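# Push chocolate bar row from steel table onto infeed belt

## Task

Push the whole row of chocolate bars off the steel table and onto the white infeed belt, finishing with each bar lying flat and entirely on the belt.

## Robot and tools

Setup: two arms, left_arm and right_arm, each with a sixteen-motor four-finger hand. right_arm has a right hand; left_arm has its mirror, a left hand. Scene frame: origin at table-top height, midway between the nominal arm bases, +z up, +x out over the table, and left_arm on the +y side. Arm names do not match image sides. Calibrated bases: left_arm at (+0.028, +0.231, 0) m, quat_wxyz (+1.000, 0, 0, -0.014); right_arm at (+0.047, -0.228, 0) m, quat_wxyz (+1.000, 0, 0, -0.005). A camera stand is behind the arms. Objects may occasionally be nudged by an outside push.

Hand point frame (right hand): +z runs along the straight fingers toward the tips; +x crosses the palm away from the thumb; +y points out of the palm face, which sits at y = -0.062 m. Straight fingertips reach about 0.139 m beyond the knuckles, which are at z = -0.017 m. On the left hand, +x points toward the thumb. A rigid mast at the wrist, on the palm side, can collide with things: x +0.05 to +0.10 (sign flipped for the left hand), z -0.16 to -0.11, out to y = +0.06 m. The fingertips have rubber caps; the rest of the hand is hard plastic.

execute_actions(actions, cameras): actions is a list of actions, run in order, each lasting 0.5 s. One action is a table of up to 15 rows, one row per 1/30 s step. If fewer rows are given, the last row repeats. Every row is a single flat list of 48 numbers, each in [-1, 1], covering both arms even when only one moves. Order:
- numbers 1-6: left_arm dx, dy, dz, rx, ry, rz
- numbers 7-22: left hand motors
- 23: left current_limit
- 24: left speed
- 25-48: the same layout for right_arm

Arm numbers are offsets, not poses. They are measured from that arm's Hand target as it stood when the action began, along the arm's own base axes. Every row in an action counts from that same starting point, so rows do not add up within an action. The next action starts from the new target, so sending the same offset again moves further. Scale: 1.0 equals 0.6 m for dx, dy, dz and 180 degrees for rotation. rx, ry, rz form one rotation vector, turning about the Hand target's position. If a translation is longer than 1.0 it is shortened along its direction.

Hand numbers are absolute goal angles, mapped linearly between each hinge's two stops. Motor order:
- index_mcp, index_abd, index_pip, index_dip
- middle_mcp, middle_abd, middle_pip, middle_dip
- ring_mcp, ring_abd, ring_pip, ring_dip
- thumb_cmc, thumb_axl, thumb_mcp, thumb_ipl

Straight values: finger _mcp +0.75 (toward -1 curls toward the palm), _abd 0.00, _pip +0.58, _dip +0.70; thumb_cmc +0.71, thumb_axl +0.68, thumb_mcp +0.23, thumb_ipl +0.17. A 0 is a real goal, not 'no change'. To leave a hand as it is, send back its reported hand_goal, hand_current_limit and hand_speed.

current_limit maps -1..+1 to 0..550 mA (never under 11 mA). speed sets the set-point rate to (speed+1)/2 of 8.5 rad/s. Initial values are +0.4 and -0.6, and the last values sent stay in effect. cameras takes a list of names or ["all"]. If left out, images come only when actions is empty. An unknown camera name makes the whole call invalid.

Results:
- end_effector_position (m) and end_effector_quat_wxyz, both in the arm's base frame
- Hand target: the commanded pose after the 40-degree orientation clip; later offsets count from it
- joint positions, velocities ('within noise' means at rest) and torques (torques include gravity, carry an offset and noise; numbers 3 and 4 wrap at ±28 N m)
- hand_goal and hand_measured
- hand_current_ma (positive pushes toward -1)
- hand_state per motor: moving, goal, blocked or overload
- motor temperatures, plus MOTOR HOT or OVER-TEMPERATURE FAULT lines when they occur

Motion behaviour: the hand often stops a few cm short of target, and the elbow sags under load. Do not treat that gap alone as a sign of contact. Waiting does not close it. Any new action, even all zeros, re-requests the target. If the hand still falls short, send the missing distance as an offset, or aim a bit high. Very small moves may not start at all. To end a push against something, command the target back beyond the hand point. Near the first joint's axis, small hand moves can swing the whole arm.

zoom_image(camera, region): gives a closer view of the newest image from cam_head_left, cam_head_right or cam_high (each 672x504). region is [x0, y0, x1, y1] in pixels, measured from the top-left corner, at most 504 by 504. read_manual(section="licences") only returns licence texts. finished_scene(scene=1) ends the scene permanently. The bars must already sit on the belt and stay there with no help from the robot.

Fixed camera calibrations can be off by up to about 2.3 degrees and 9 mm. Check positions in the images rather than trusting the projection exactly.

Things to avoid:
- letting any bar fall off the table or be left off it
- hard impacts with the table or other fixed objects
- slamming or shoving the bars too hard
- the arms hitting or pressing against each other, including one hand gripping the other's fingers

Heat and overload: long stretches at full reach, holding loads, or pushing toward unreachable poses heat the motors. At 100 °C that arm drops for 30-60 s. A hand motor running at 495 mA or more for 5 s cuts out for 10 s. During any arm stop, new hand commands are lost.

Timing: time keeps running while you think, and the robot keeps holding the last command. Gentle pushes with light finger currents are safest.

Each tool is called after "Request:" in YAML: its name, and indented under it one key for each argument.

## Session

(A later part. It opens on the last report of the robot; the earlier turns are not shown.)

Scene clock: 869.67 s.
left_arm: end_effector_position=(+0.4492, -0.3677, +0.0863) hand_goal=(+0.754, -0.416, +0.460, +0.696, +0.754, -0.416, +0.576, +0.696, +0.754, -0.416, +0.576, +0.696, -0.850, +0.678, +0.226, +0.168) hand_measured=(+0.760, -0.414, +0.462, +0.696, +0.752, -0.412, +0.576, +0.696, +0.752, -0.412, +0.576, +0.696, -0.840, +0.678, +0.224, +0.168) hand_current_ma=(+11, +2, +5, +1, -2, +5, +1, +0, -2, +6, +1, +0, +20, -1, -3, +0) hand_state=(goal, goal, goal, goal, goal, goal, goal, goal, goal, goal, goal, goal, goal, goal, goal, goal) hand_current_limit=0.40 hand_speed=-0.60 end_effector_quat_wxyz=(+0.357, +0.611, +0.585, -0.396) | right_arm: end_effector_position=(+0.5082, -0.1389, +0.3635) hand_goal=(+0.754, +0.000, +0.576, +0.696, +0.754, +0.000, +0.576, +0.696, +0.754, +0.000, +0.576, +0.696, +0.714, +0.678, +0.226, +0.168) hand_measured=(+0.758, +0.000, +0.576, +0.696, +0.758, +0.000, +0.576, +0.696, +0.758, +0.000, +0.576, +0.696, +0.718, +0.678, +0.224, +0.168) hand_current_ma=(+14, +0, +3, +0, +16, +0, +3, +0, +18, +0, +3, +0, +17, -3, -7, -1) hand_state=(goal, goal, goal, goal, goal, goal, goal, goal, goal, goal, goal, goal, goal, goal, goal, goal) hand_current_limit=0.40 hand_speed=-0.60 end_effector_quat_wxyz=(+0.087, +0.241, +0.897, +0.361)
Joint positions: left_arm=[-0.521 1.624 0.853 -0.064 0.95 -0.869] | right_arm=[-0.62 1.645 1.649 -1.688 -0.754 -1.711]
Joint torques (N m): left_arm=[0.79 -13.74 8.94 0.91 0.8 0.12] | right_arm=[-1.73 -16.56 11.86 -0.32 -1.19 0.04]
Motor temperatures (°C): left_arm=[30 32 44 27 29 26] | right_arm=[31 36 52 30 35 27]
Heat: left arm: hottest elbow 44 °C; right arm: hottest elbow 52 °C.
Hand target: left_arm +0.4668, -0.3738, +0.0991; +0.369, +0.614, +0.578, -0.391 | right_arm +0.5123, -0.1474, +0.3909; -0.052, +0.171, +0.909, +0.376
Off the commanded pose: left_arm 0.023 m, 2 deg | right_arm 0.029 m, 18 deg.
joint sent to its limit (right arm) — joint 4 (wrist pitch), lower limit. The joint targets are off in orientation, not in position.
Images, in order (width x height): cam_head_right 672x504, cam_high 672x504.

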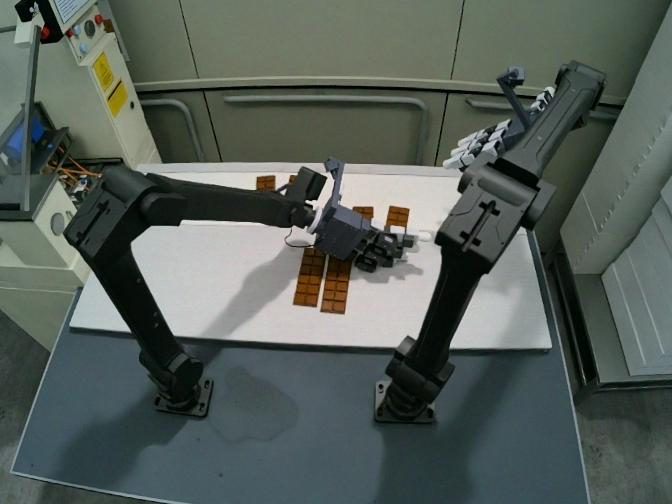

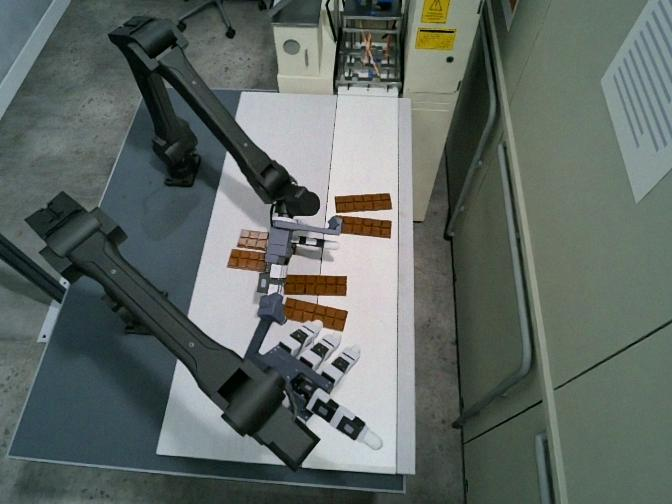

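Request:
execute_actions:
  actions:
    - [[0.05,0.0014,0.003,0,0,0,0.754,-0.417,0.459,0.696,0.754,-0.417,0.576,0.696,0.754,-0.417,0.576,0.696,-0.85,0.678,0.226,0.168,0.4,-0.6,0,0,0,0,0,0,0.754,0,0.576,0.696,0.754,0,0.576,0.696,0.754,0,0.576,0.696,0.714,0.678,0.226,0.168,0.4,-0.6]]
    - [[0.05,0.0014,0.002,0,0,0,0.754,-0.417,0.459,0.696,0.754,-0.417,0.576,0.696,0.754,-0.417,0.576,0.696,-0.85,0.678,0.226,0.168,0.4,-0.6,0,0,0,0,0,0,0.754,0,0.576,0.696,0.754,0,0.576,0.696,0.754,0,0.576,0.696,0.714,0.678,0.226,0.168,0.4,-0.6]]
    - [[0.05,0.0014,0.002,0,0,0,0.754,-0.417,0.459,0.696,0.754,-0.417,0.576,0.696,0.754,-0.417,0.576,0.696,-0.85,0.678,0.226,0.168,0.4,-0.6,0,0,0,0,0,0,0.754,0,0.576,0.696,0.754,0,0.576,0.696,0.754,0,0.576,0.696,0.714,0.678,0.226,0.168,0.4,-0.6]]
  cameras: ["cam_high"]

Request:
zoom_image:
  camera: "cam_high"
  region: [230, 200, 430, 350]

Scene clock: 881.73 s.
left_arm: end_effector_position=(+0.5379, -0.3668, +0.0881) hand_goal=(+0.754, -0.416, +0.460, +0.696, +0.754, -0.416, +0.576, +0.696, +0.754, -0.416, +0.576, +0.696, -0.850, +0.678, +0.226, +0.168) hand_measured=(+0.758, -0.414, +0.462, +0.696, +0.752, -0.412, +0.576, +0.696, +0.752, -0.412, +0.576, +0.696, -0.840, +0.678, +0.224, +0.168) hand_current_ma=(+6, +3, +4, +1, -2, +5, +1, +0, -2, +6, +1, +0, +20, -1, -3, +0) hand_state=(goal, goal, goal, goal, goal, goal, goal, goal, goal, goal, goal, goal, goal, goal, goal, goal) hand_current_limit=0.40 hand_speed=-0.60 end_effector_quat_wxyz=(+0.355, +0.610, +0.587, -0.397) | right_arm: end_effector_position=(+0.5082, -0.1389, +0.3635) hand_goal=(+0.754, +0.000, +0.576, +0.696, +0.754, +0.000, +0.576, +0.696, +0.754, +0.000, +0.576, +0.696, +0.714, +0.678, +0.226, +0.168) hand_measured=(+0.758, +0.000, +0.576, +0.696, +0.758, +0.000, +0.576, +0.696, +0.758, +0.000, +0.576, +0.696, +0.718, +0.678, +0.224, +0.168) hand_current_ma=(+14, +0, +3, +0, +16, +0, +3, +0, +18, +0, +3, +0, +17, -3, -7, -1) hand_state=(goal, goal, goal, goal, goal, goal, goal, goal, goal, goal, goal, goal, goal, goal, goal, goal) hand_current_limit=0.40 hand_speed=-0.60 end_effector_quat_wxyz=(+0.087, +0.241, +0.897, +0.361)
Joint positions: left_arm=[-0.433 1.791 1.115 -0.263 1.006 -0.75] | right_arm=[-0.62 1.645 1.649 -1.688 -0.754 -1.711]
Joint torques (N m): left_arm=[0.73 -16.97 9.58 0.79 0.96 0.13] | right_arm=[-1.73 -16.56 11.86 -0.32 -1.19 0.04]
Heat: left arm: hottest elbow 44 °C; right arm: hottest elbow 52 °C.
Hand target: left_arm +0.5570, -0.3713, +0.1034; +0.369, +0.614, +0.578, -0.391 | right_arm +0.5123, -0.1474, +0.3909; -0.052, +0.171, +0.909, +0.376
Off the commanded pose: left_arm 0.025 m, 2 deg | right_arm 0.029 m, 18 deg.
joint sent to its limit (right arm) — joint 4 (wrist pitch), lower limit. The joint targets are off in orientation, not in position.
Images, in order (width x height): cam_high 672x504.

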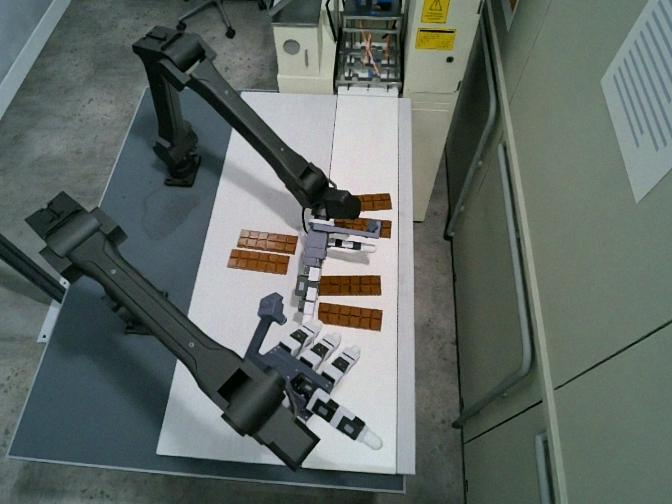

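Scaled by 2.520.

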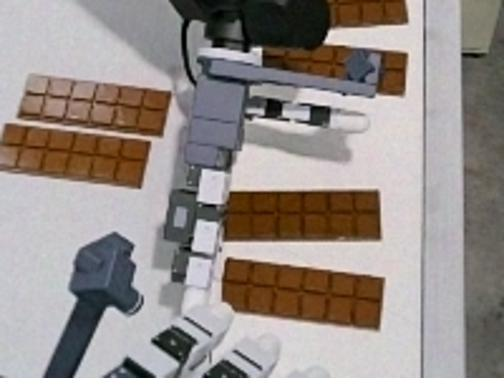

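Request:
execute_actions:
  actions:
    - [[0.032,0.001,0.001,0,0,0,0.754,-0.417,0.459,0.696,0.754,-0.417,0.576,0.696,0.754,-0.417,0.576,0.696,-0.85,0.678,0.226,0.168,0.4,-0.6,0,0,0,0,0,0,0.754,0,0.576,0.696,0.754,0,0.576,0.696,0.754,0,0.576,0.696,0.714,0.678,0.226,0.168,0.4,-0.6]]
    - [[-0.0667,0,0.01,0,0,0,0.754,-0.417,0.459,0.696,0.754,-0.417,0.576,0.696,0.754,-0.417,0.576,0.696,-0.85,0.678,0.226,0.168,0.4,-0.6,0,0,0,0,0,0,0.754,0,0.576,0.696,0.754,0,0.576,0.696,0.754,0,0.576,0.696,0.714,0.678,0.226,0.168,0.4,-0.6]]
    - [[-0.0833,0,0.0833,0,0,0,0.754,-0.417,0.459,0.696,0.754,-0.417,0.576,0.696,0.754,-0.417,0.576,0.696,-0.85,0.678,0.226,0.168,0.4,-0.6,0,0,0,0,0,0,0.754,0,0.576,0.696,0.754,0,0.576,0.696,0.754,0,0.576,0.696,0.714,0.678,0.226,0.168,0.4,-0.6]]
    - [[-0.125,0.0833,0,0,0,0,0.754,-0.417,0.459,0.696,0.754,-0.417,0.576,0.696,0.754,-0.417,0.576,0.696,-0.85,0.678,0.226,0.168,0.4,-0.6,0,0,0,0,0,0,0.754,0,0.576,0.696,0.754,0,0.576,0.696,0.754,0,0.576,0.696,0.714,0.678,0.226,0.168,0.4,-0.6]]
    - [[-0.125,0.0833,0,0,0,0,0.754,-0.417,0.459,0.696,0.754,-0.417,0.576,0.696,0.754,-0.417,0.576,0.696,-0.85,0.678,0.226,0.168,0.4,-0.6,0,0,0,0,0,0,0.754,0,0.576,0.696,0.754,0,0.576,0.696,0.754,0,0.576,0.696,0.714,0.678,0.226,0.168,0.4,-0.6]]
    - [[-0.1167,0.0667,-0.015,0,0,0,0.754,-0.417,0.459,0.696,0.754,-0.417,0.576,0.696,0.754,-0.417,0.576,0.696,-0.85,0.678,0.226,0.168,0.4,-0.6,0,0,0,0,0,0,0.754,0,0.576,0.696,0.754,0,0.576,0.696,0.754,0,0.576,0.696,0.714,0.678,0.226,0.168,0.4,-0.6]]
  cameras: ["cam_high"]

Request:
zoom_image:
  camera: "cam_high"
  region: [170, 190, 410, 350]

Scene clock: 916.63 s.
left_arm: end_effector_position=(+0.2640, -0.2330, +0.1461) hand_goal=(+0.754, -0.416, +0.460, +0.696, +0.754, -0.416, +0.576, +0.696, +0.754, -0.416, +0.576, +0.696, -0.850, +0.678, +0.226, +0.168) hand_measured=(+0.752, -0.414, +0.462, +0.696, +0.752, -0.412, +0.576, +0.696, +0.752, -0.412, +0.576, +0.696, -0.840, +0.678, +0.224, +0.168) hand_current_ma=(-2, +4, +2, +1, -3, +5, +1, +0, -3, +6, +1, +0, +20, -1, -3, +0) hand_state=(goal, goal, goal, goal, goal, goal, goal, goal, goal, goal, goal, goal, goal, goal, goal, goal) hand_current_limit=0.40 hand_speed=-0.60 end_effector_quat_wxyz=(+0.365, +0.613, +0.580, -0.393) | right_arm: end_effector_position=(+0.5082, -0.1389, +0.3635) hand_goal=(+0.754, +0.000, +0.576, +0.696, +0.754, +0.000, +0.576, +0.696, +0.754, +0.000, +0.576, +0.696, +0.714, +0.678, +0.226, +0.168) hand_measured=(+0.758, +0.000, +0.576, +0.696, +0.758, +0.000, +0.576, +0.696, +0.758, +0.000, +0.576, +0.696, +0.718, +0.678, +0.224, +0.168) hand_current_ma=(+14, +0, +3, +0, +16, +0, +3, +0, +18, +0, +3, +0, +17, -3, -7, -1) hand_state=(goal, goal, goal, goal, goal, goal, goal, goal, goal, goal, goal, goal, goal, goal, goal, goal) hand_current_limit=0.40 hand_speed=-0.60 end_effector_quat_wxyz=(+0.087, +0.241, +0.897, +0.361)
Joint positions: left_arm=[-0.401 0.817 0.409 -0.549 1.026 -0.697] | right_arm=[-0.62 1.645 1.649 -1.688 -0.754 -1.711]
Joint torques (N m): left_arm=[1.08 -4.84 7.54 0.73 1.04 0.13] | right_arm=[-1.79 -16.5 11.88 -0.34 -1.19 0.04]
Heat: left arm: hottest elbow 46 °C; right arm: hottest elbow 52 °C.
Hand target: left_arm +0.2661, -0.2308, +0.1509; +0.369, +0.614, +0.578, -0.391 | right_arm +0.5123, -0.1474, +0.3909; -0.052, +0.171, +0.909, +0.376
Off the commanded pose: left_arm 0.006 m, 1 deg | right_arm 0.029 m, 18 deg.
joint sent to its limit (right arm) — joint 4 (wrist pitch), lower limit. The joint targets are off in orientation, not in position.
Images, in order (width x height): cam_high 672x504.

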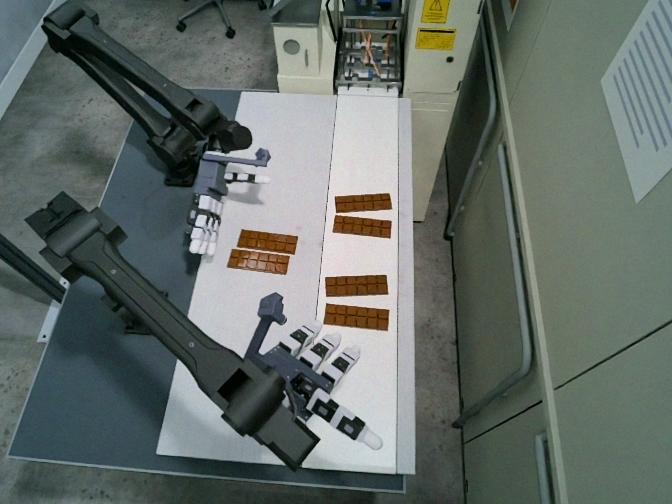

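Scaled by 2.100.

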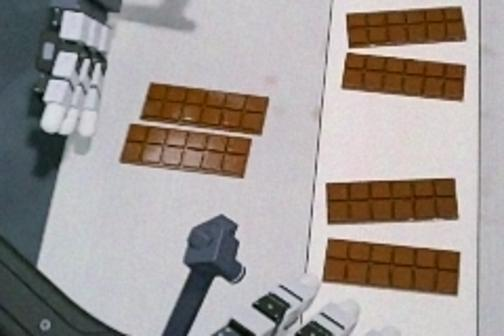

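Request:
execute_actions:
  actions:
    - [[-0.0167,0,-0.06,0,0,0,0.754,-0.417,0.459,0.696,0.754,-0.417,0.576,0.696,0.754,-0.417,0.576,0.696,-0.85,0.678,0.226,0.168,0.4,-0.6,0,0,0,0,0,0,0.754,0,0.576,0.696,0.754,0,0.576,0.696,0.754,0,0.576,0.696,0.714,0.678,0.226,0.168,0.4,-0.6]]
    - [[0,0,-0.043,0,0,0,0.754,-0.417,0.459,0.696,0.754,-0.417,0.576,0.696,0.754,-0.417,0.576,0.696,-0.85,0.678,0.226,0.168,0.4,-0.6,0,0,0,0,0,0,0.754,0,0.576,0.696,0.754,0,0.576,0.696,0.754,0,0.576,0.696,0.714,0.678,0.226,0.168,0.4,-0.6]]
  cameras: ["cam_high", "cam_head_right"]

Request:
zoom_image:
  camera: "cam_high"
  region: [170, 170, 330, 300]

Request:
zoom_image:
  camera: "cam_head_right"
  region: [240, 200, 420, 340]

Scene clock: 934.40 s.
left_arm: end_effector_position=(+0.2549, -0.2286, +0.0889) hand_goal=(+0.754, -0.416, +0.460, +0.696, +0.754, -0.416, +0.576, +0.696, +0.754, -0.416, +0.576, +0.696, -0.850, +0.678, +0.226, +0.168) hand_measured=(+0.752, -0.414, +0.462, +0.696, +0.752, -0.412, +0.576, +0.696, +0.752, -0.412, +0.576, +0.696, -0.840, +0.678, +0.224, +0.168) hand_current_ma=(-2, +4, +2, +1, -3, +5, +1, +0, -3, +6, +1, +0, +20, -1, -3, +0) hand_state=(goal, goal, goal, goal, goal, goal, goal, goal, goal, goal, goal, goal, goal, goal, goal, goal) hand_current_limit=0.40 hand_speed=-0.60 end_effector_quat_wxyz=(+0.367, +0.613, +0.580, -0.391) | right_arm: end_effector_position=(+0.5082, -0.1389, +0.3635) hand_goal=(+0.754, +0.000, +0.576, +0.696, +0.754, +0.000, +0.576, +0.696, +0.754, +0.000, +0.576, +0.696, +0.714, +0.678, +0.226, +0.168) hand_measured=(+0.758, +0.000, +0.576, +0.696, +0.758, +0.000, +0.576, +0.696, +0.758, +0.000, +0.576, +0.696, +0.718, +0.678, +0.224, +0.168) hand_current_ma=(+14, +0, +3, +0, +16, +0, +3, +0, +18, +0, +3, +0, +17, -3, -7, -1) hand_state=(goal, goal, goal, goal, goal, goal, goal, goal, goal, goal, goal, goal, goal, goal, goal, goal) hand_current_limit=0.40 hand_speed=-0.60 end_effector_quat_wxyz=(+0.087, +0.241, +0.897, +0.361)
Joint positions: left_arm=[-0.401 0.919 0.276 -0.309 1.023 -0.699] | right_arm=[-0.62 1.645 1.649 -1.688 -0.754 -1.711]
Joint torques (N m): left_arm=[-0.21 -3.78 6.23 2 0.81 -0.06] | right_arm=[-1.73 -16.56 11.88 -0.32 -1.18 0.04]
Heat: left arm: hottest elbow 46 °C; right arm: hottest elbow 52 °C.
Hand target: left_arm +0.2560, -0.2307, +0.0891; +0.369, +0.614, +0.578, -0.391 | right_arm +0.5123, -0.1474, +0.3909; -0.052, +0.171, +0.909, +0.376
Off the commanded pose: left_arm 0.002 m, 0 deg | right_arm 0.029 m, 18 deg.
joint sent to its limit (right arm) — joint 4 (wrist pitch), lower limit. The joint targets are off in orientation, not in position.
Images, in order (width x height): cam_head_right 672x504, cam_high 672x504.

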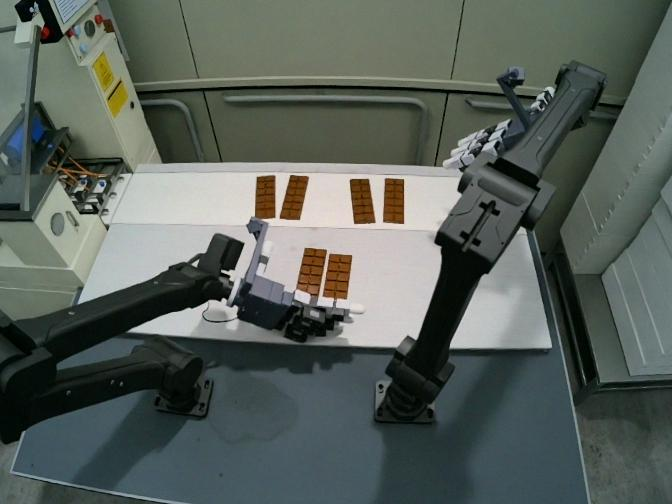

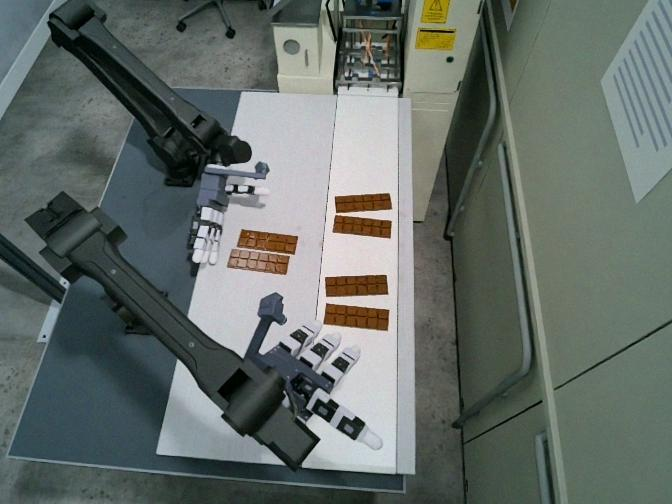

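Scaled by 3.150.

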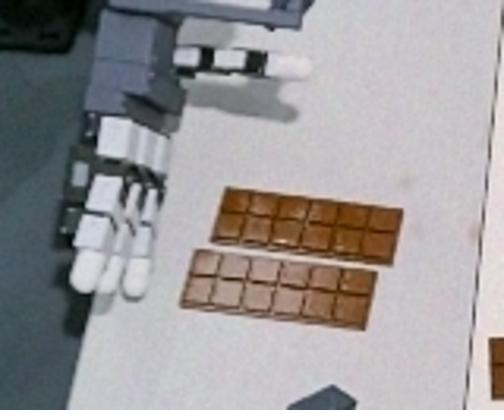

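Scaled by 2.800.

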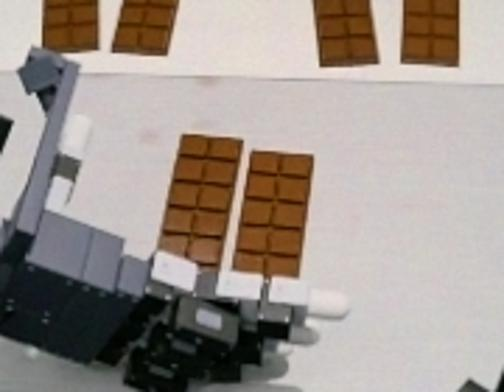

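Request:
execute_actions:
  actions:
    - [[0.05,0.0014,-0.003,0,0,0,0.754,-0.417,0.459,0.696,0.754,-0.417,0.576,0.696,0.754,-0.417,0.576,0.696,-0.85,0.678,0.226,0.168,0.4,-0.6,0,0,0,0,0,0,0.754,0,0.576,0.696,0.754,0,0.576,0.696,0.754,0,0.576,0.696,0.714,0.678,0.226,0.168,0.4,-0.6]]
    - [[0.05,0.0014,0.002,0,0,0,0.754,-0.417,0.459,0.696,0.754,-0.417,0.576,0.696,0.754,-0.417,0.576,0.696,-0.85,0.678,0.226,0.168,0.4,-0.6,0,0,0,0,0,0,0.754,0,0.576,0.696,0.754,0,0.576,0.696,0.754,0,0.576,0.696,0.714,0.678,0.226,0.168,0.4,-0.6]]
    - [[0.05,0.0014,0.002,0,0,0,0.754,-0.417,0.459,0.696,0.754,-0.417,0.576,0.696,0.754,-0.417,0.576,0.696,-0.85,0.678,0.226,0.168,0.4,-0.6,0,0,0,0,0,0,0.754,0,0.576,0.696,0.754,0,0.576,0.696,0.754,0,0.576,0.696,0.714,0.678,0.226,0.168,0.4,-0.6]]
  cameras: ["cam_high", "cam_head_right"]

Request:
zoom_image:
  camera: "cam_high"
  region: [190, 190, 350, 300]

Request:
zoom_image:
  camera: "cam_head_right"
  region: [240, 200, 420, 340]

Scene clock: 953.67 s.
left_arm: end_effector_position=(+0.3284, -0.2270, +0.0797) hand_goal=(+0.754, -0.416, +0.460, +0.696, +0.754, -0.416, +0.576, +0.696, +0.754, -0.416, +0.576, +0.696, -0.850, +0.678, +0.226, +0.168) hand_measured=(+0.774, -0.414, +0.462, +0.696, +0.752, -0.412, +0.576, +0.696, +0.752, -0.412, +0.576, +0.696, -0.840, +0.678, +0.224, +0.168) hand_current_ma=(+54, +2, +4, +1, -2, +7, +1, +0, -1, +7, +1, +0, +21, -1, -3, +0) hand_state=(goal, goal, goal, goal, goal, goal, goal, goal, goal, goal, goal, goal, goal, goal, goal, goal) hand_current_limit=0.40 hand_speed=-0.60 end_effector_quat_wxyz=(+0.359, +0.608, +0.583, -0.402) | right_arm: end_effector_position=(+0.5082, -0.1389, +0.3635) hand_goal=(+0.754, +0.000, +0.576, +0.696, +0.754, +0.000, +0.576, +0.696, +0.754, +0.000, +0.576, +0.696, +0.714, +0.678, +0.226, +0.168) hand_measured=(+0.758, +0.000, +0.576, +0.696, +0.758, +0.000, +0.576, +0.696, +0.758, +0.000, +0.576, +0.696, +0.718, +0.678, +0.224, +0.168) hand_current_ma=(+14, +0, +3, +0, +16, +0, +3, +0, +18, +0, +3, +0, +17, -3, -7, -1) hand_state=(goal, goal, goal, goal, goal, goal, goal, goal, goal, goal, goal, goal, goal, goal, goal, goal) hand_current_limit=0.40 hand_speed=-0.60 end_effector_quat_wxyz=(+0.087, +0.241, +0.897, +0.361)
Joint positions: left_arm=[-0.28 1.242 0.467 -0.383 1.096 -0.491] | right_arm=[-0.62 1.645 1.649 -1.688 -0.754 -1.711]
Joint torques (N m): left_arm=[1.03 -6.77 8.13 0.47 0.72 0.24] | right_arm=[-1.79 -16.44 11.86 -0.34 -1.18 0.04]
Heat: left arm: hottest elbow 44 °C; right arm: hottest elbow 53 °C.
Hand target: left_arm +0.3461, -0.2281, +0.0897; +0.369, +0.614, +0.578, -0.391 | right_arm +0.5123, -0.1474, +0.3909; -0.052, +0.171, +0.909, +0.376
Off the commanded pose: left_arm 0.020 m, 2 deg | right_arm 0.029 m, 18 deg.
joint sent to its limit (right arm) — joint 4 (wrist pitch), lower limit. The joint targets are off in orientation, not in position.
Images, in order (width x height): cam_head_right 672x504, cam_high 672x504.

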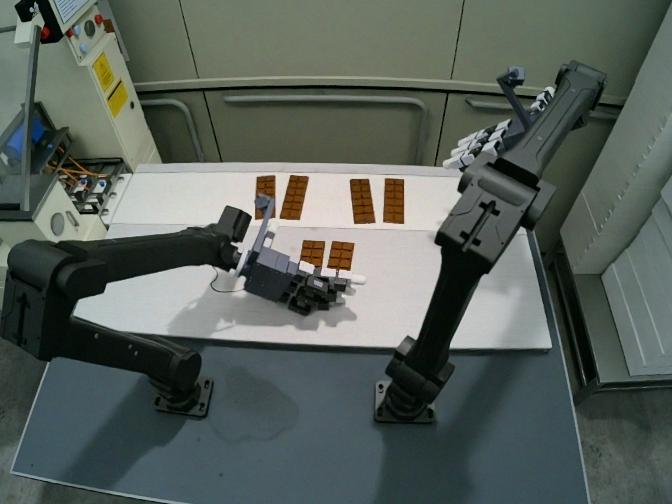

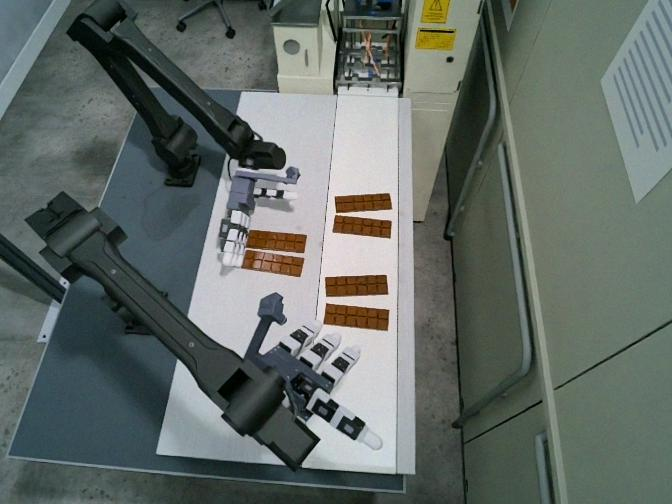

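Scaled by 3.150.

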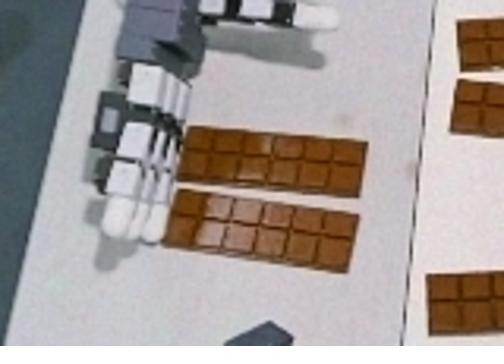

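Scaled by 2.800.

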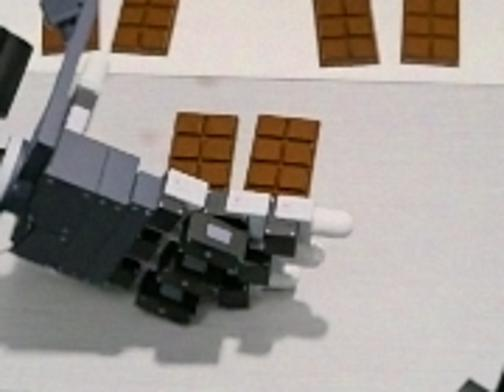

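Request:
execute_actions:
  actions:
    - [[-0.06,-0.01,0.01,0,0,0,0.754,-0.417,0.459,0.696,0.754,-0.417,0.576,0.696,0.754,-0.417,0.576,0.696,-0.85,0.678,0.226,0.168,0.4,-0.6,0,0,0,0,0,0,0.754,0,0.576,0.696,0.754,0,0.576,0.696,0.754,0,0.576,0.696,0.714,0.678,0.226,0.168,0.4,-0.6]]
    - [[0.03,-0.015,0,0,0,0,0.754,-0.417,0.459,0.696,0.754,-0.417,0.576,0.696,0.754,-0.417,0.576,0.696,-0.85,0.678,0.226,0.168,0.4,-0.6,0,0,0,0,0,0,0.754,0,0.576,0.696,0.754,0,0.576,0.696,0.754,0,0.576,0.696,0.714,0.678,0.226,0.168,0.4,-0.6]]
    - [[0.05,0.0014,0.002,0,0,0,0.754,-0.417,0.459,0.696,0.754,-0.417,0.576,0.696,0.754,-0.417,0.576,0.696,-0.85,0.678,0.226,0.168,0.4,-0.6,0,0,0,0,0,0,0.754,0,0.576,0.696,0.754,0,0.576,0.696,0.754,0,0.576,0.696,0.714,0.678,0.226,0.168,0.4,-0.6]]
    - [[0.05,0.0014,0.003,0,0,0,0.754,-0.417,0.459,0.696,0.754,-0.417,0.576,0.696,0.754,-0.417,0.576,0.696,-0.85,0.678,0.226,0.168,0.4,-0.6,0,0,0,0,0,0,0.754,0,0.576,0.696,0.754,0,0.576,0.696,0.754,0,0.576,0.696,0.714,0.678,0.226,0.168,0.4,-0.6]]
  cameras: ["cam_high"]

Request:
zoom_image:
  camera: "cam_high"
  region: [200, 190, 360, 300]

Scene clock: 969.87 s.
left_arm: end_effector_position=(+0.3692, -0.2384, +0.0839) hand_goal=(+0.754, -0.416, +0.460, +0.696, +0.754, -0.416, +0.576, +0.696, +0.754, -0.416, +0.576, +0.696, -0.850, +0.678, +0.226, +0.168) hand_measured=(+0.758, -0.414, +0.462, +0.696, +0.752, -0.412, +0.576, +0.696, +0.752, -0.412, +0.576, +0.696, -0.840, +0.678, +0.224, +0.168) hand_current_ma=(+6, +3, +4, +1, -2, +7, +1, +0, -1, +7, +1, +0, +21, -1, -3, +0) hand_state=(goal, goal, goal, goal, goal, goal, goal, goal, goal, goal, goal, goal, goal, goal, goal, goal) hand_current_limit=0.40 hand_speed=-0.60 end_effector_quat_wxyz=(+0.356, +0.609, +0.586, -0.398) | right_arm: end_effector_position=(+0.5082, -0.1389, +0.3635) hand_goal=(+0.754, +0.000, +0.576, +0.696, +0.754, +0.000, +0.576, +0.696, +0.754, +0.000, +0.576, +0.696, +0.714, +0.678, +0.226, +0.168) hand_measured=(+0.758, +0.000, +0.576, +0.696, +0.758, +0.000, +0.576, +0.696, +0.758, +0.000, +0.576, +0.696, +0.718, +0.678, +0.224, +0.168) hand_current_ma=(+14, +0, +3, +0, +16, +0, +3, +0, +18, +0, +3, +0, +17, -3, -7, -1) hand_state=(goal, goal, goal, goal, goal, goal, goal, goal, goal, goal, goal, goal, goal, goal, goal, goal) hand_current_limit=0.40 hand_speed=-0.60 end_effector_quat_wxyz=(+0.087, +0.241, +0.897, +0.361)
Joint positions: left_arm=[-0.283 1.348 0.58 -0.393 1.084 -0.493] | right_arm=[-0.62 1.645 1.649 -1.688 -0.754 -1.711]
Joint torques (N m): left_arm=[0.79 -9 8.57 0.39 1.17 0.12] | right_arm=[-1.73 -16.5 11.88 -0.32 -1.19 0.04]
Heat: left arm: hottest elbow 44 °C; right arm: hottest elbow 53 °C.
Hand target: left_arm +0.3880, -0.2415, +0.0987; +0.369, +0.614, +0.578, -0.391 | right_arm +0.5123, -0.1474, +0.3909; -0.052, +0.171, +0.909, +0.376
Off the commanded pose: left_arm 0.024 m, 2 deg | right_arm 0.029 m, 18 deg.
joint sent to its limit (right arm) — joint 4 (wrist pitch), lower limit. The joint targets are off in orientation, not in position.
Images, in order (width x height): cam_high 672x504.

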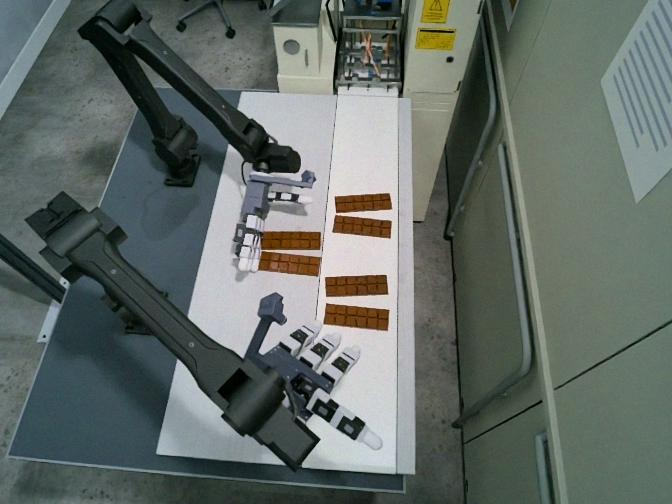

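Scaled by 3.150.

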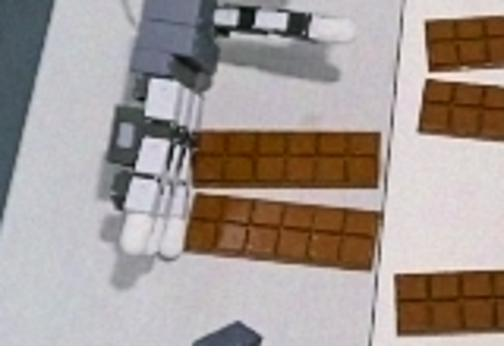

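Request:
execute_actions:
  actions:
    - [[0.05,0.0014,0.003,0,0,0,0.754,-0.417,0.459,0.696,0.754,-0.417,0.576,0.696,0.754,-0.417,0.576,0.696,-0.85,0.678,0.226,0.168,0.4,-0.6,0,0,0,0,0,0,0.754,0,0.576,0.696,0.754,0,0.576,0.696,0.754,0,0.576,0.696,0.714,0.678,0.226,0.168,0.4,-0.6]]
    - [[0.05,0.0014,0.003,0,0,0,0.754,-0.417,0.459,0.696,0.754,-0.417,0.576,0.696,0.754,-0.417,0.576,0.696,-0.85,0.678,0.226,0.168,0.4,-0.6,0,0,0,0,0,0,0.754,0,0.576,0.696,0.754,0,0.576,0.696,0.754,0,0.576,0.696,0.714,0.678,0.226,0.168,0.4,-0.6]]
    - [[0.05,0.0014,0.003,0,0,0,0.754,-0.417,0.459,0.696,0.754,-0.417,0.576,0.696,0.754,-0.417,0.576,0.696,-0.85,0.678,0.226,0.168,0.4,-0.6,0,0,0,0,0,0,0.754,0,0.576,0.696,0.754,0,0.576,0.696,0.754,0,0.576,0.696,0.714,0.678,0.226,0.168,0.4,-0.6]]
    - [[0.05,0.0014,0.002,0,0,0,0.754,-0.417,0.459,0.696,0.754,-0.417,0.576,0.696,0.754,-0.417,0.576,0.696,-0.85,0.678,0.226,0.168,0.4,-0.6,0,0,0,0,0,0,0.754,0,0.576,0.696,0.754,0,0.576,0.696,0.754,0,0.576,0.696,0.714,0.678,0.226,0.168,0.4,-0.6]]
  cameras: ["cam_high"]

Request:
zoom_image:
  camera: "cam_high"
  region: [240, 190, 420, 340]

Scene clock: 982.27 s.
left_arm: end_effector_position=(+0.4904, -0.2377, +0.0933) hand_goal=(+0.754, -0.416, +0.460, +0.696, +0.754, -0.416, +0.576, +0.696, +0.754, -0.416, +0.576, +0.696, -0.850, +0.678, +0.226, +0.168) hand_measured=(+0.756, -0.414, +0.462, +0.696, +0.752, -0.412, +0.576, +0.696, +0.752, -0.412, +0.576, +0.696, -0.840, +0.678, +0.224, +0.168) hand_current_ma=(+1, +2, +3, +1, -2, +7, +1, +0, -1, +7, +1, +0, +21, -1, -3, +0) hand_state=(goal, goal, goal, goal, goal, goal, goal, goal, goal, goal, goal, goal, goal, goal, goal, goal) hand_current_limit=0.40 hand_speed=-0.60 end_effector_quat_wxyz=(+0.359, +0.610, +0.584, -0.398) | right_arm: end_effector_position=(+0.5082, -0.1389, +0.3635) hand_goal=(+0.754, +0.000, +0.576, +0.696, +0.754, +0.000, +0.576, +0.696, +0.754, +0.000, +0.576, +0.696, +0.714, +0.678, +0.226, +0.168) hand_measured=(+0.758, +0.000, +0.576, +0.696, +0.758, +0.000, +0.576, +0.696, +0.758, +0.000, +0.576, +0.696, +0.718, +0.678, +0.224, +0.168) hand_current_ma=(+14, +0, +3, +0, +16, +0, +3, +0, +18, +0, +3, +0, +17, -3, -7, -1) hand_state=(goal, goal, goal, goal, goal, goal, goal, goal, goal, goal, goal, goal, goal, goal, goal, goal) hand_current_limit=0.40 hand_speed=-0.60 end_effector_quat_wxyz=(+0.087, +0.241, +0.897, +0.361)
Joint positions: left_arm=[-0.201 1.629 0.94 -0.616 1.114 -0.324] | right_arm=[-0.62 1.645 1.649 -1.688 -0.754 -1.711]
Joint torques (N m): left_arm=[0.79 -13.63 8.66 0.14 1.22 0.14] | right_arm=[-1.79 -16.5 11.88 -0.34 -1.18 0.03]
Heat: left arm: hottest elbow 44 °C; right arm: hottest elbow 53 °C.
Hand target: left_arm +0.5080, -0.2383, +0.1054; +0.369, +0.614, +0.578, -0.391 | right_arm +0.5123, -0.1474, +0.3909; -0.052, +0.171, +0.909, +0.376
Off the commanded pose: left_arm 0.021 m, 2 deg | right_arm 0.029 m, 18 deg.
joint sent to its limit (right arm) — joint 4 (wrist pitch), lower limit. The joint targets are off in orientation, not in position.
Images, in order (width x height): cam_high 672x504.

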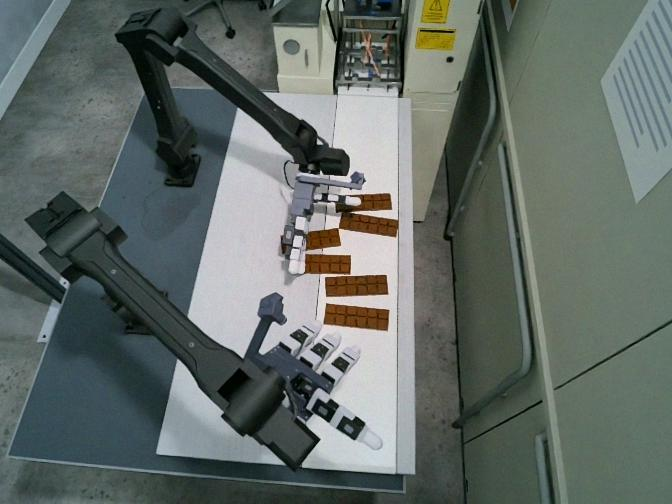

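Scaled by 2.800.

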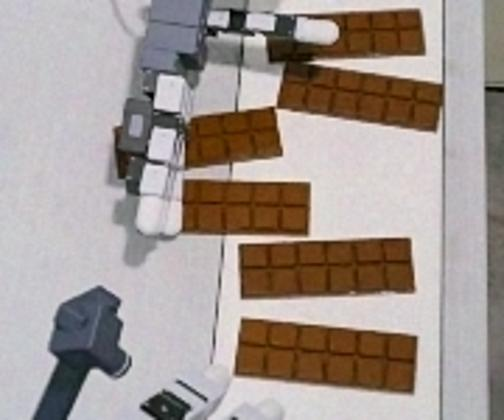

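Request:
execute_actions:
  actions:
    - [[0,0,0.06,0,0,0,0.754,-0.417,0.459,0.696,0.754,-0.417,0.576,0.696,0.754,-0.417,0.576,0.696,-0.85,0.678,0.226,0.168,0.4,-0.6,0,0,0,0,0,0,0.754,0,0.576,0.696,0.754,0,0.576,0.696,0.754,0,0.576,0.696,0.714,0.678,0.226,0.168,0.4,-0.6]]
    - [[-0.09,0,0.04,0,0,0,0.754,-0.417,0.459,0.696,0.754,-0.417,0.576,0.696,0.754,-0.417,0.576,0.696,-0.85,0.678,0.226,0.168,0.4,-0.6,0,0,0,0,0,0,0.754,0,0.576,0.696,0.754,0,0.576,0.696,0.754,0,0.576,0.696,0.714,0.678,0.226,0.168,0.4,-0.6]]
    - [[-0.1,0.03,0,0,0,0,0.754,-0.417,0.459,0.696,0.754,-0.417,0.576,0.696,0.754,-0.417,0.576,0.696,-0.85,0.678,0.226,0.168,0.4,-0.6,0,0,0,0,0,0,0.754,0,0.576,0.696,0.754,0,0.576,0.696,0.754,0,0.576,0.696,0.714,0.678,0.226,0.168,0.4,-0.6]]
  cameras: ["cam_high", "cam_head_right"]

Request:
zoom_image:
  camera: "cam_high"
  region: [240, 180, 420, 340]

Scene clock: 998.20 s.
left_arm: end_effector_position=(+0.3951, -0.2224, +0.1630) hand_goal=(+0.754, -0.416, +0.460, +0.696, +0.754, -0.416, +0.576, +0.696, +0.754, -0.416, +0.576, +0.696, -0.850, +0.678, +0.226, +0.168) hand_measured=(+0.754, -0.414, +0.462, +0.696, +0.752, -0.412, +0.576, +0.696, +0.752, -0.412, +0.576, +0.696, -0.840, +0.678, +0.224, +0.168) hand_current_ma=(-1, +3, +3, +1, -2, +7, +1, +0, -2, +7, +1, +0, +21, -1, -3, +0) hand_state=(goal, goal, goal, goal, goal, goal, goal, goal, goal, goal, goal, goal, goal, goal, goal, goal) hand_current_limit=0.40 hand_speed=-0.60 end_effector_quat_wxyz=(+0.368, +0.614, +0.579, -0.392) | right_arm: end_effector_position=(+0.5082, -0.1389, +0.3635) hand_goal=(+0.754, +0.000, +0.576, +0.696, +0.754, +0.000, +0.576, +0.696, +0.754, +0.000, +0.576, +0.696, +0.714, +0.678, +0.226, +0.168) hand_measured=(+0.758, +0.000, +0.576, +0.696, +0.758, +0.000, +0.576, +0.696, +0.758, +0.000, +0.576, +0.696, +0.718, +0.678, +0.224, +0.168) hand_current_ma=(+14, +0, +3, +0, +16, +0, +3, +0, +18, +0, +3, +0, +17, -3, -7, -1) hand_state=(goal, goal, goal, goal, goal, goal, goal, goal, goal, goal, goal, goal, goal, goal, goal, goal) hand_current_limit=0.40 hand_speed=-0.60 end_effector_quat_wxyz=(+0.087, +0.241, +0.897, +0.361)
Joint positions: left_arm=[-0.214 1.257 0.754 -0.753 1.11 -0.352] | right_arm=[-0.62 1.645 1.649 -1.688 -0.754 -1.711]
Joint torques (N m): left_arm=[0.73 -10.64 6.28 0.18 1.2 0.11] | right_arm=[-1.73 -16.56 11.89 -0.32 -1.19 0.04]
Heat: left arm: hottest elbow 44 °C; right arm: hottest elbow 53 °C.
Hand target: left_arm +0.3940, -0.2202, +0.1653; +0.369, +0.614, +0.578, -0.391 | right_arm +0.5123, -0.1474, +0.3909; -0.052, +0.171, +0.909, +0.376
Off the commanded pose: left_arm 0.003 m, 0 deg | right_arm 0.029 m, 18 deg.
joint sent to its limit (right arm) — joint 4 (wrist pitch), lower limit. The joint targets are off in orientation, not in position.
Images, in order (width x height): cam_head_right 672x504, cam_high 672x504.

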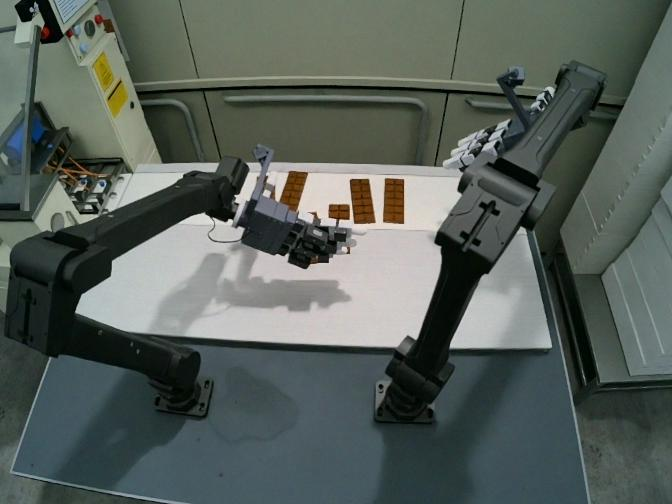

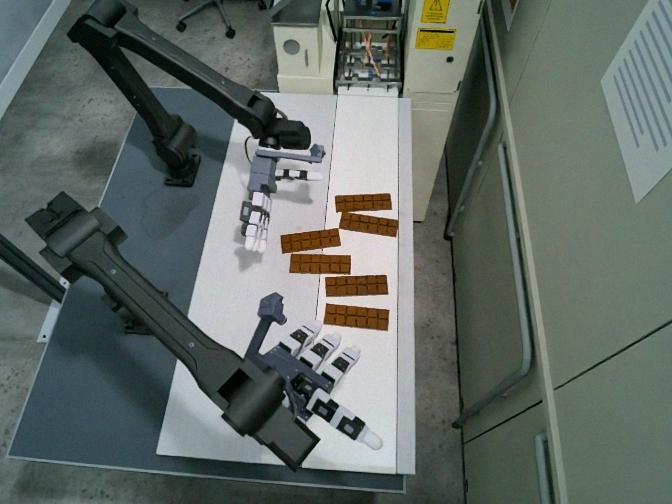

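Scaled by 2.800.

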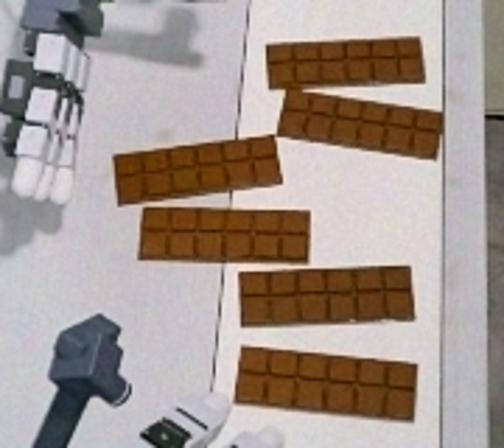

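Request:
zoom_image:
  camera: "cam_high"
  region: [350, 180, 430, 260]

Request:
zoom_image:
  camera: "cam_head_right"
  region: [230, 150, 430, 270]

Scaled by 6.300.

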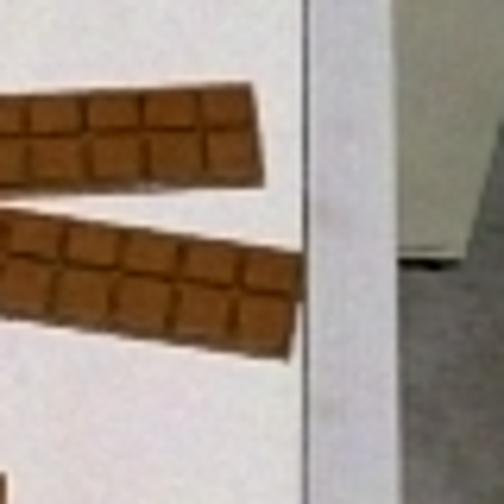

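Scaled by 2.520.

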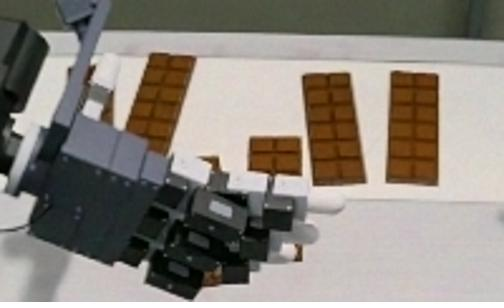

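Request:
execute_actions:
  actions:
    - [[0.11,0.135,0,0,0,0,0.754,-0.417,0.459,0.696,0.754,-0.417,0.576,0.696,0.754,-0.417,0.576,0.696,-0.85,0.678,0.226,0.168,0.4,-0.6,0,0,0,0,0,0,0.754,0,0.576,0.696,0.754,0,0.576,0.696,0.754,0,0.576,0.696,0.714,0.678,0.226,0.168,0.4,-0.6]]
    - [[0.12,0.14,-0.03,0,0,0,0.754,-0.417,0.459,0.696,0.754,-0.417,0.576,0.696,0.754,-0.417,0.576,0.696,-0.85,0.678,0.226,0.168,0.4,-0.6,0,0,0,0,0,0,0.754,0,0.576,0.696,0.754,0,0.576,0.696,0.754,0,0.576,0.696,0.714,0.678,0.226,0.168,0.4,-0.6]]
    - [[0,0,-0.06,0,0,0,0.754,-0.417,0.459,0.696,0.754,-0.417,0.576,0.696,0.754,-0.417,0.576,0.696,-0.85,0.678,0.226,0.168,0.4,-0.6,0,0,0,0,0,0,0.754,0,0.576,0.696,0.754,0,0.576,0.696,0.754,0,0.576,0.696,0.714,0.678,0.226,0.168,0.4,-0.6]]
  cameras: ["cam_high", "cam_head_right"]

Request:
zoom_image:
  camera: "cam_high"
  region: [250, 160, 420, 300]

Request:
zoom_image:
  camera: "cam_head_right"
  region: [200, 150, 400, 300]

Scene clock: 1089.20 s.
left_arm: end_effector_position=(+0.5197, -0.0556, +0.0989) hand_goal=(+0.754, -0.416, +0.460, +0.696, +0.754, -0.416, +0.576, +0.696, +0.754, -0.416, +0.576, +0.696, -0.850, +0.678, +0.226, +0.168) hand_measured=(+0.752, -0.414, +0.462, +0.696, +0.752, -0.412, +0.576, +0.696, +0.754, -0.412, +0.576, +0.696, -0.840, +0.678, +0.224, +0.168) hand_current_ma=(-1, +3, +2, +1, -2, +7, +1, +0, -1, +7, +1, +0, +21, -1, -3, +0) hand_state=(goal, goal, goal, goal, goal, goal, goal, goal, goal, goal, goal, goal, goal, goal, goal, goal) hand_current_limit=0.40 hand_speed=-0.60 end_effector_quat_wxyz=(+0.364, +0.604, +0.586, -0.400) | right_arm: end_effector_position=(+0.5082, -0.1389, +0.3635) hand_goal=(+0.754, +0.000, +0.576, +0.696, +0.754, +0.000, +0.576, +0.696, +0.754, +0.000, +0.576, +0.696, +0.714, +0.678, +0.226, +0.168) hand_measured=(+0.758, +0.000, +0.576, +0.696, +0.758, +0.000, +0.576, +0.696, +0.758, +0.000, +0.576, +0.696, +0.718, +0.678, +0.224, +0.168) hand_current_ma=(+14, +0, +3, +0, +16, +0, +3, +0, +18, +0, +3, +0, +17, -3, -7, -1) hand_state=(goal, goal, goal, goal, goal, goal, goal, goal, goal, goal, goal, goal, goal, goal, goal, goal) hand_current_limit=0.40 hand_speed=-0.60 end_effector_quat_wxyz=(+0.087, +0.241, +0.897, +0.361)
Joint positions: left_arm=[0.215 1.825 1.204 -1.49 1.064 0.57] | right_arm=[-0.62 1.645 1.649 -1.688 -0.754 -1.711]
Joint torques (N m): left_arm=[-0.15 -16.56 7.53 -1.48 0.94 0.13] | right_arm=[-1.79 -16.5 11.86 -0.31 -1.18 0.04]
Heat: left arm: hottest elbow 41 °C; right arm: hottest elbow 54 °C.
Hand target: left_arm +0.5321, -0.0551, +0.1114; +0.369, +0.614, +0.578, -0.391 | right_arm +0.5123, -0.1474, +0.3909; -0.052, +0.171, +0.909, +0.376
Off the commanded pose: left_arm 0.018 m, 2 deg | right_arm 0.029 m, 18 deg.
joint sent to its limit (right arm) — joint 4 (wrist pitch), lower limit. The joint targets are off in orientation, not in position.
Images, in order (width x height): cam_head_right 672x504, cam_high 672x504.

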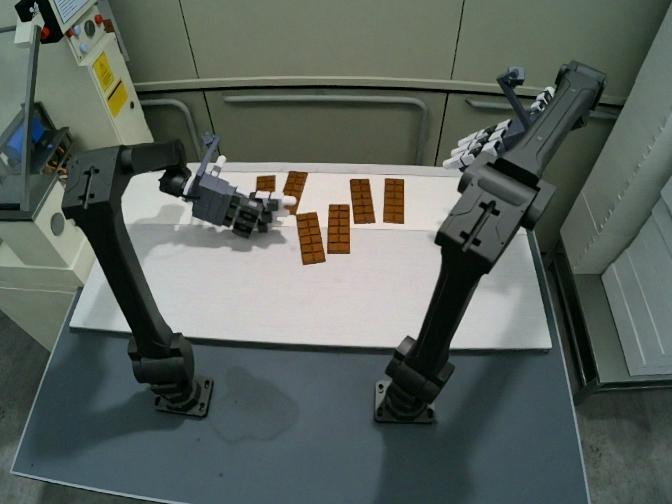

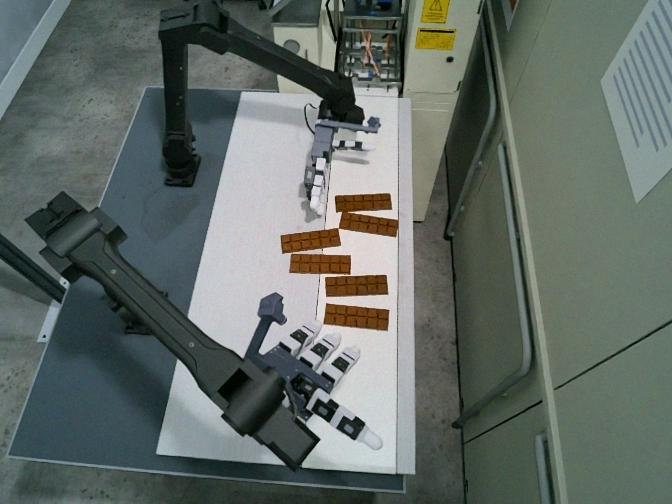

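Scaled by 2.965.

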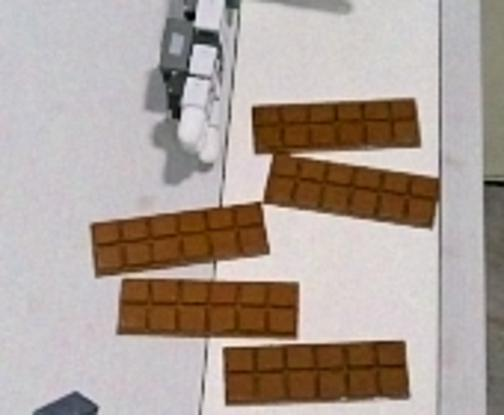

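Scaled by 2.520.

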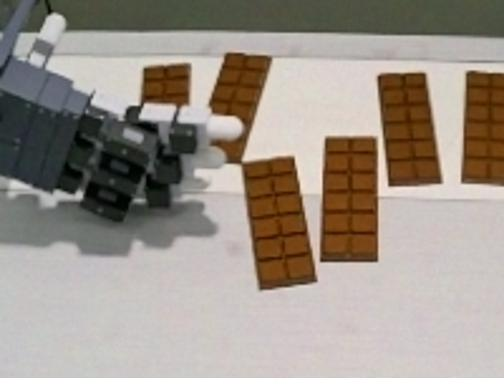

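Request:
execute_actions:
  actions:
    - [[0.018,-0.03,-0.022,0,0,0,0.754,-0.417,0.459,0.696,0.754,-0.417,0.576,0.696,0.754,-0.417,0.576,0.696,-0.85,0.678,0.226,0.168,0.4,-0.6,0,0,0,0,0,0,0.754,0,0.576,0.696,0.754,0,0.576,0.696,0.754,0,0.576,0.696,0.714,0.678,0.226,0.168,0.4,-0.6]]
    - [[0,-0.03,0,0,0,0,0.754,-0.417,0.459,0.696,0.754,-0.417,0.576,0.696,0.754,-0.417,0.576,0.696,-0.85,0.678,0.226,0.168,0.4,-0.6,0,0,0,0,0,0,0.754,0,0.576,0.696,0.754,0,0.576,0.696,0.754,0,0.576,0.696,0.714,0.678,0.226,0.168,0.4,-0.6]]
    - [[0,-0.02,0,0,0,0,0.754,-0.417,0.459,0.696,0.754,-0.417,0.576,0.696,0.754,-0.417,0.576,0.696,-0.85,0.678,0.226,0.168,0.4,-0.6,0,0,0,0,0,0,0.754,0,0.576,0.696,0.754,0,0.576,0.696,0.754,0,0.576,0.696,0.714,0.678,0.226,0.168,0.4,-0.6]]
  cameras: ["cam_high"]

Request:
zoom_image:
  camera: "cam_high"
  region: [250, 160, 420, 300]

Scene clock: 1103.23 s.
left_arm: end_effector_position=(+0.5396, -0.1004, +0.0882) hand_goal=(+0.754, -0.416, +0.460, +0.696, +0.754, -0.416, +0.576, +0.696, +0.754, -0.416, +0.576, +0.696, -0.850, +0.678, +0.226, +0.168) hand_measured=(+0.752, -0.414, +0.462, +0.696, +0.752, -0.412, +0.576, +0.696, +0.754, -0.412, +0.576, +0.696, -0.840, +0.678, +0.224, +0.168) hand_current_ma=(-1, +3, +2, +1, -2, +7, +1, +0, -1, +7, +1, +0, +21, -1, -3, +0) hand_state=(goal, goal, goal, goal, goal, goal, goal, goal, goal, goal, goal, goal, goal, goal, goal, goal) hand_current_limit=0.40 hand_speed=-0.60 end_effector_quat_wxyz=(+0.363, +0.609, +0.582, -0.398) | right_arm: end_effector_position=(+0.5082, -0.1389, +0.3635) hand_goal=(+0.754, +0.000, +0.576, +0.696, +0.754, +0.000, +0.576, +0.696, +0.754, +0.000, +0.576, +0.696, +0.714, +0.678, +0.226, +0.168) hand_measured=(+0.758, +0.000, +0.576, +0.696, +0.758, +0.000, +0.576, +0.696, +0.758, +0.000, +0.576, +0.696, +0.718, +0.678, +0.224, +0.168) hand_current_ma=(+14, +0, +3, +0, +16, +0, +3, +0, +18, +0, +3, +0, +17, -3, -7, -1) hand_state=(goal, goal, goal, goal, goal, goal, goal, goal, goal, goal, goal, goal, goal, goal, goal, goal) hand_current_limit=0.40 hand_speed=-0.60 end_effector_quat_wxyz=(+0.087, +0.241, +0.897, +0.361)
Joint positions: left_arm=[0.113 1.838 1.205 -1.311 1.104 0.388] | right_arm=[-0.62 1.645 1.649 -1.688 -0.754 -1.711]
Joint torques (N m): left_arm=[-0.44 -18.49 5.29 -0.09 1.23 -0.09] | right_arm=[-1.79 -16.62 11.88 -0.31 -1.18 0.04]
Heat: left arm: hottest elbow 42 °C; right arm: hottest elbow 54 °C.
Hand target: left_arm +0.5428, -0.1033, +0.0980; +0.369, +0.614, +0.578, -0.391 | right_arm +0.5123, -0.1474, +0.3909; -0.052, +0.171, +0.909, +0.376
Off the commanded pose: left_arm 0.011 m, 1 deg | right_arm 0.029 m, 18 deg.
joint sent to its limit (right arm) — joint 4 (wrist pitch), lower limit. The joint targets are off in orientation, not in position.
Images, in order (width x height): cam_high 672x504.

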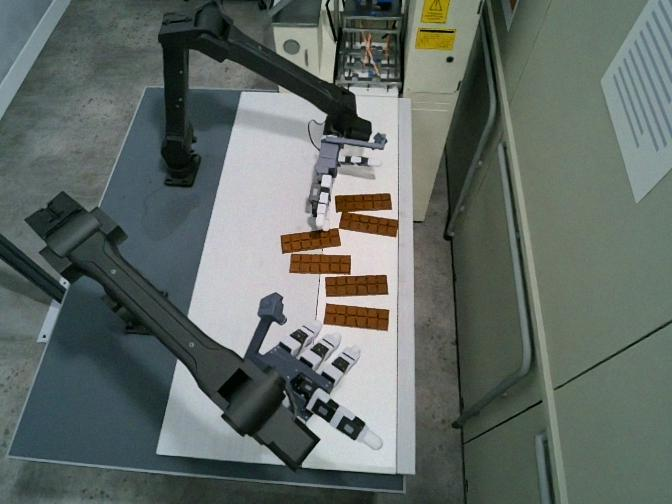

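Scaled by 2.965.

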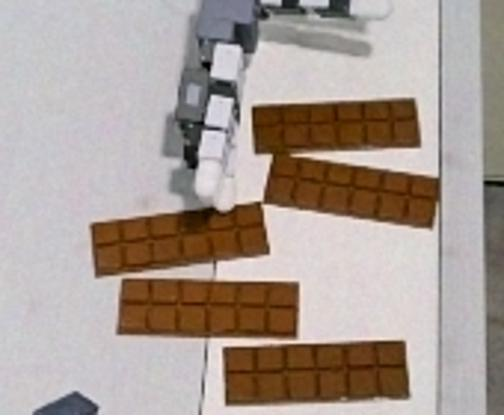

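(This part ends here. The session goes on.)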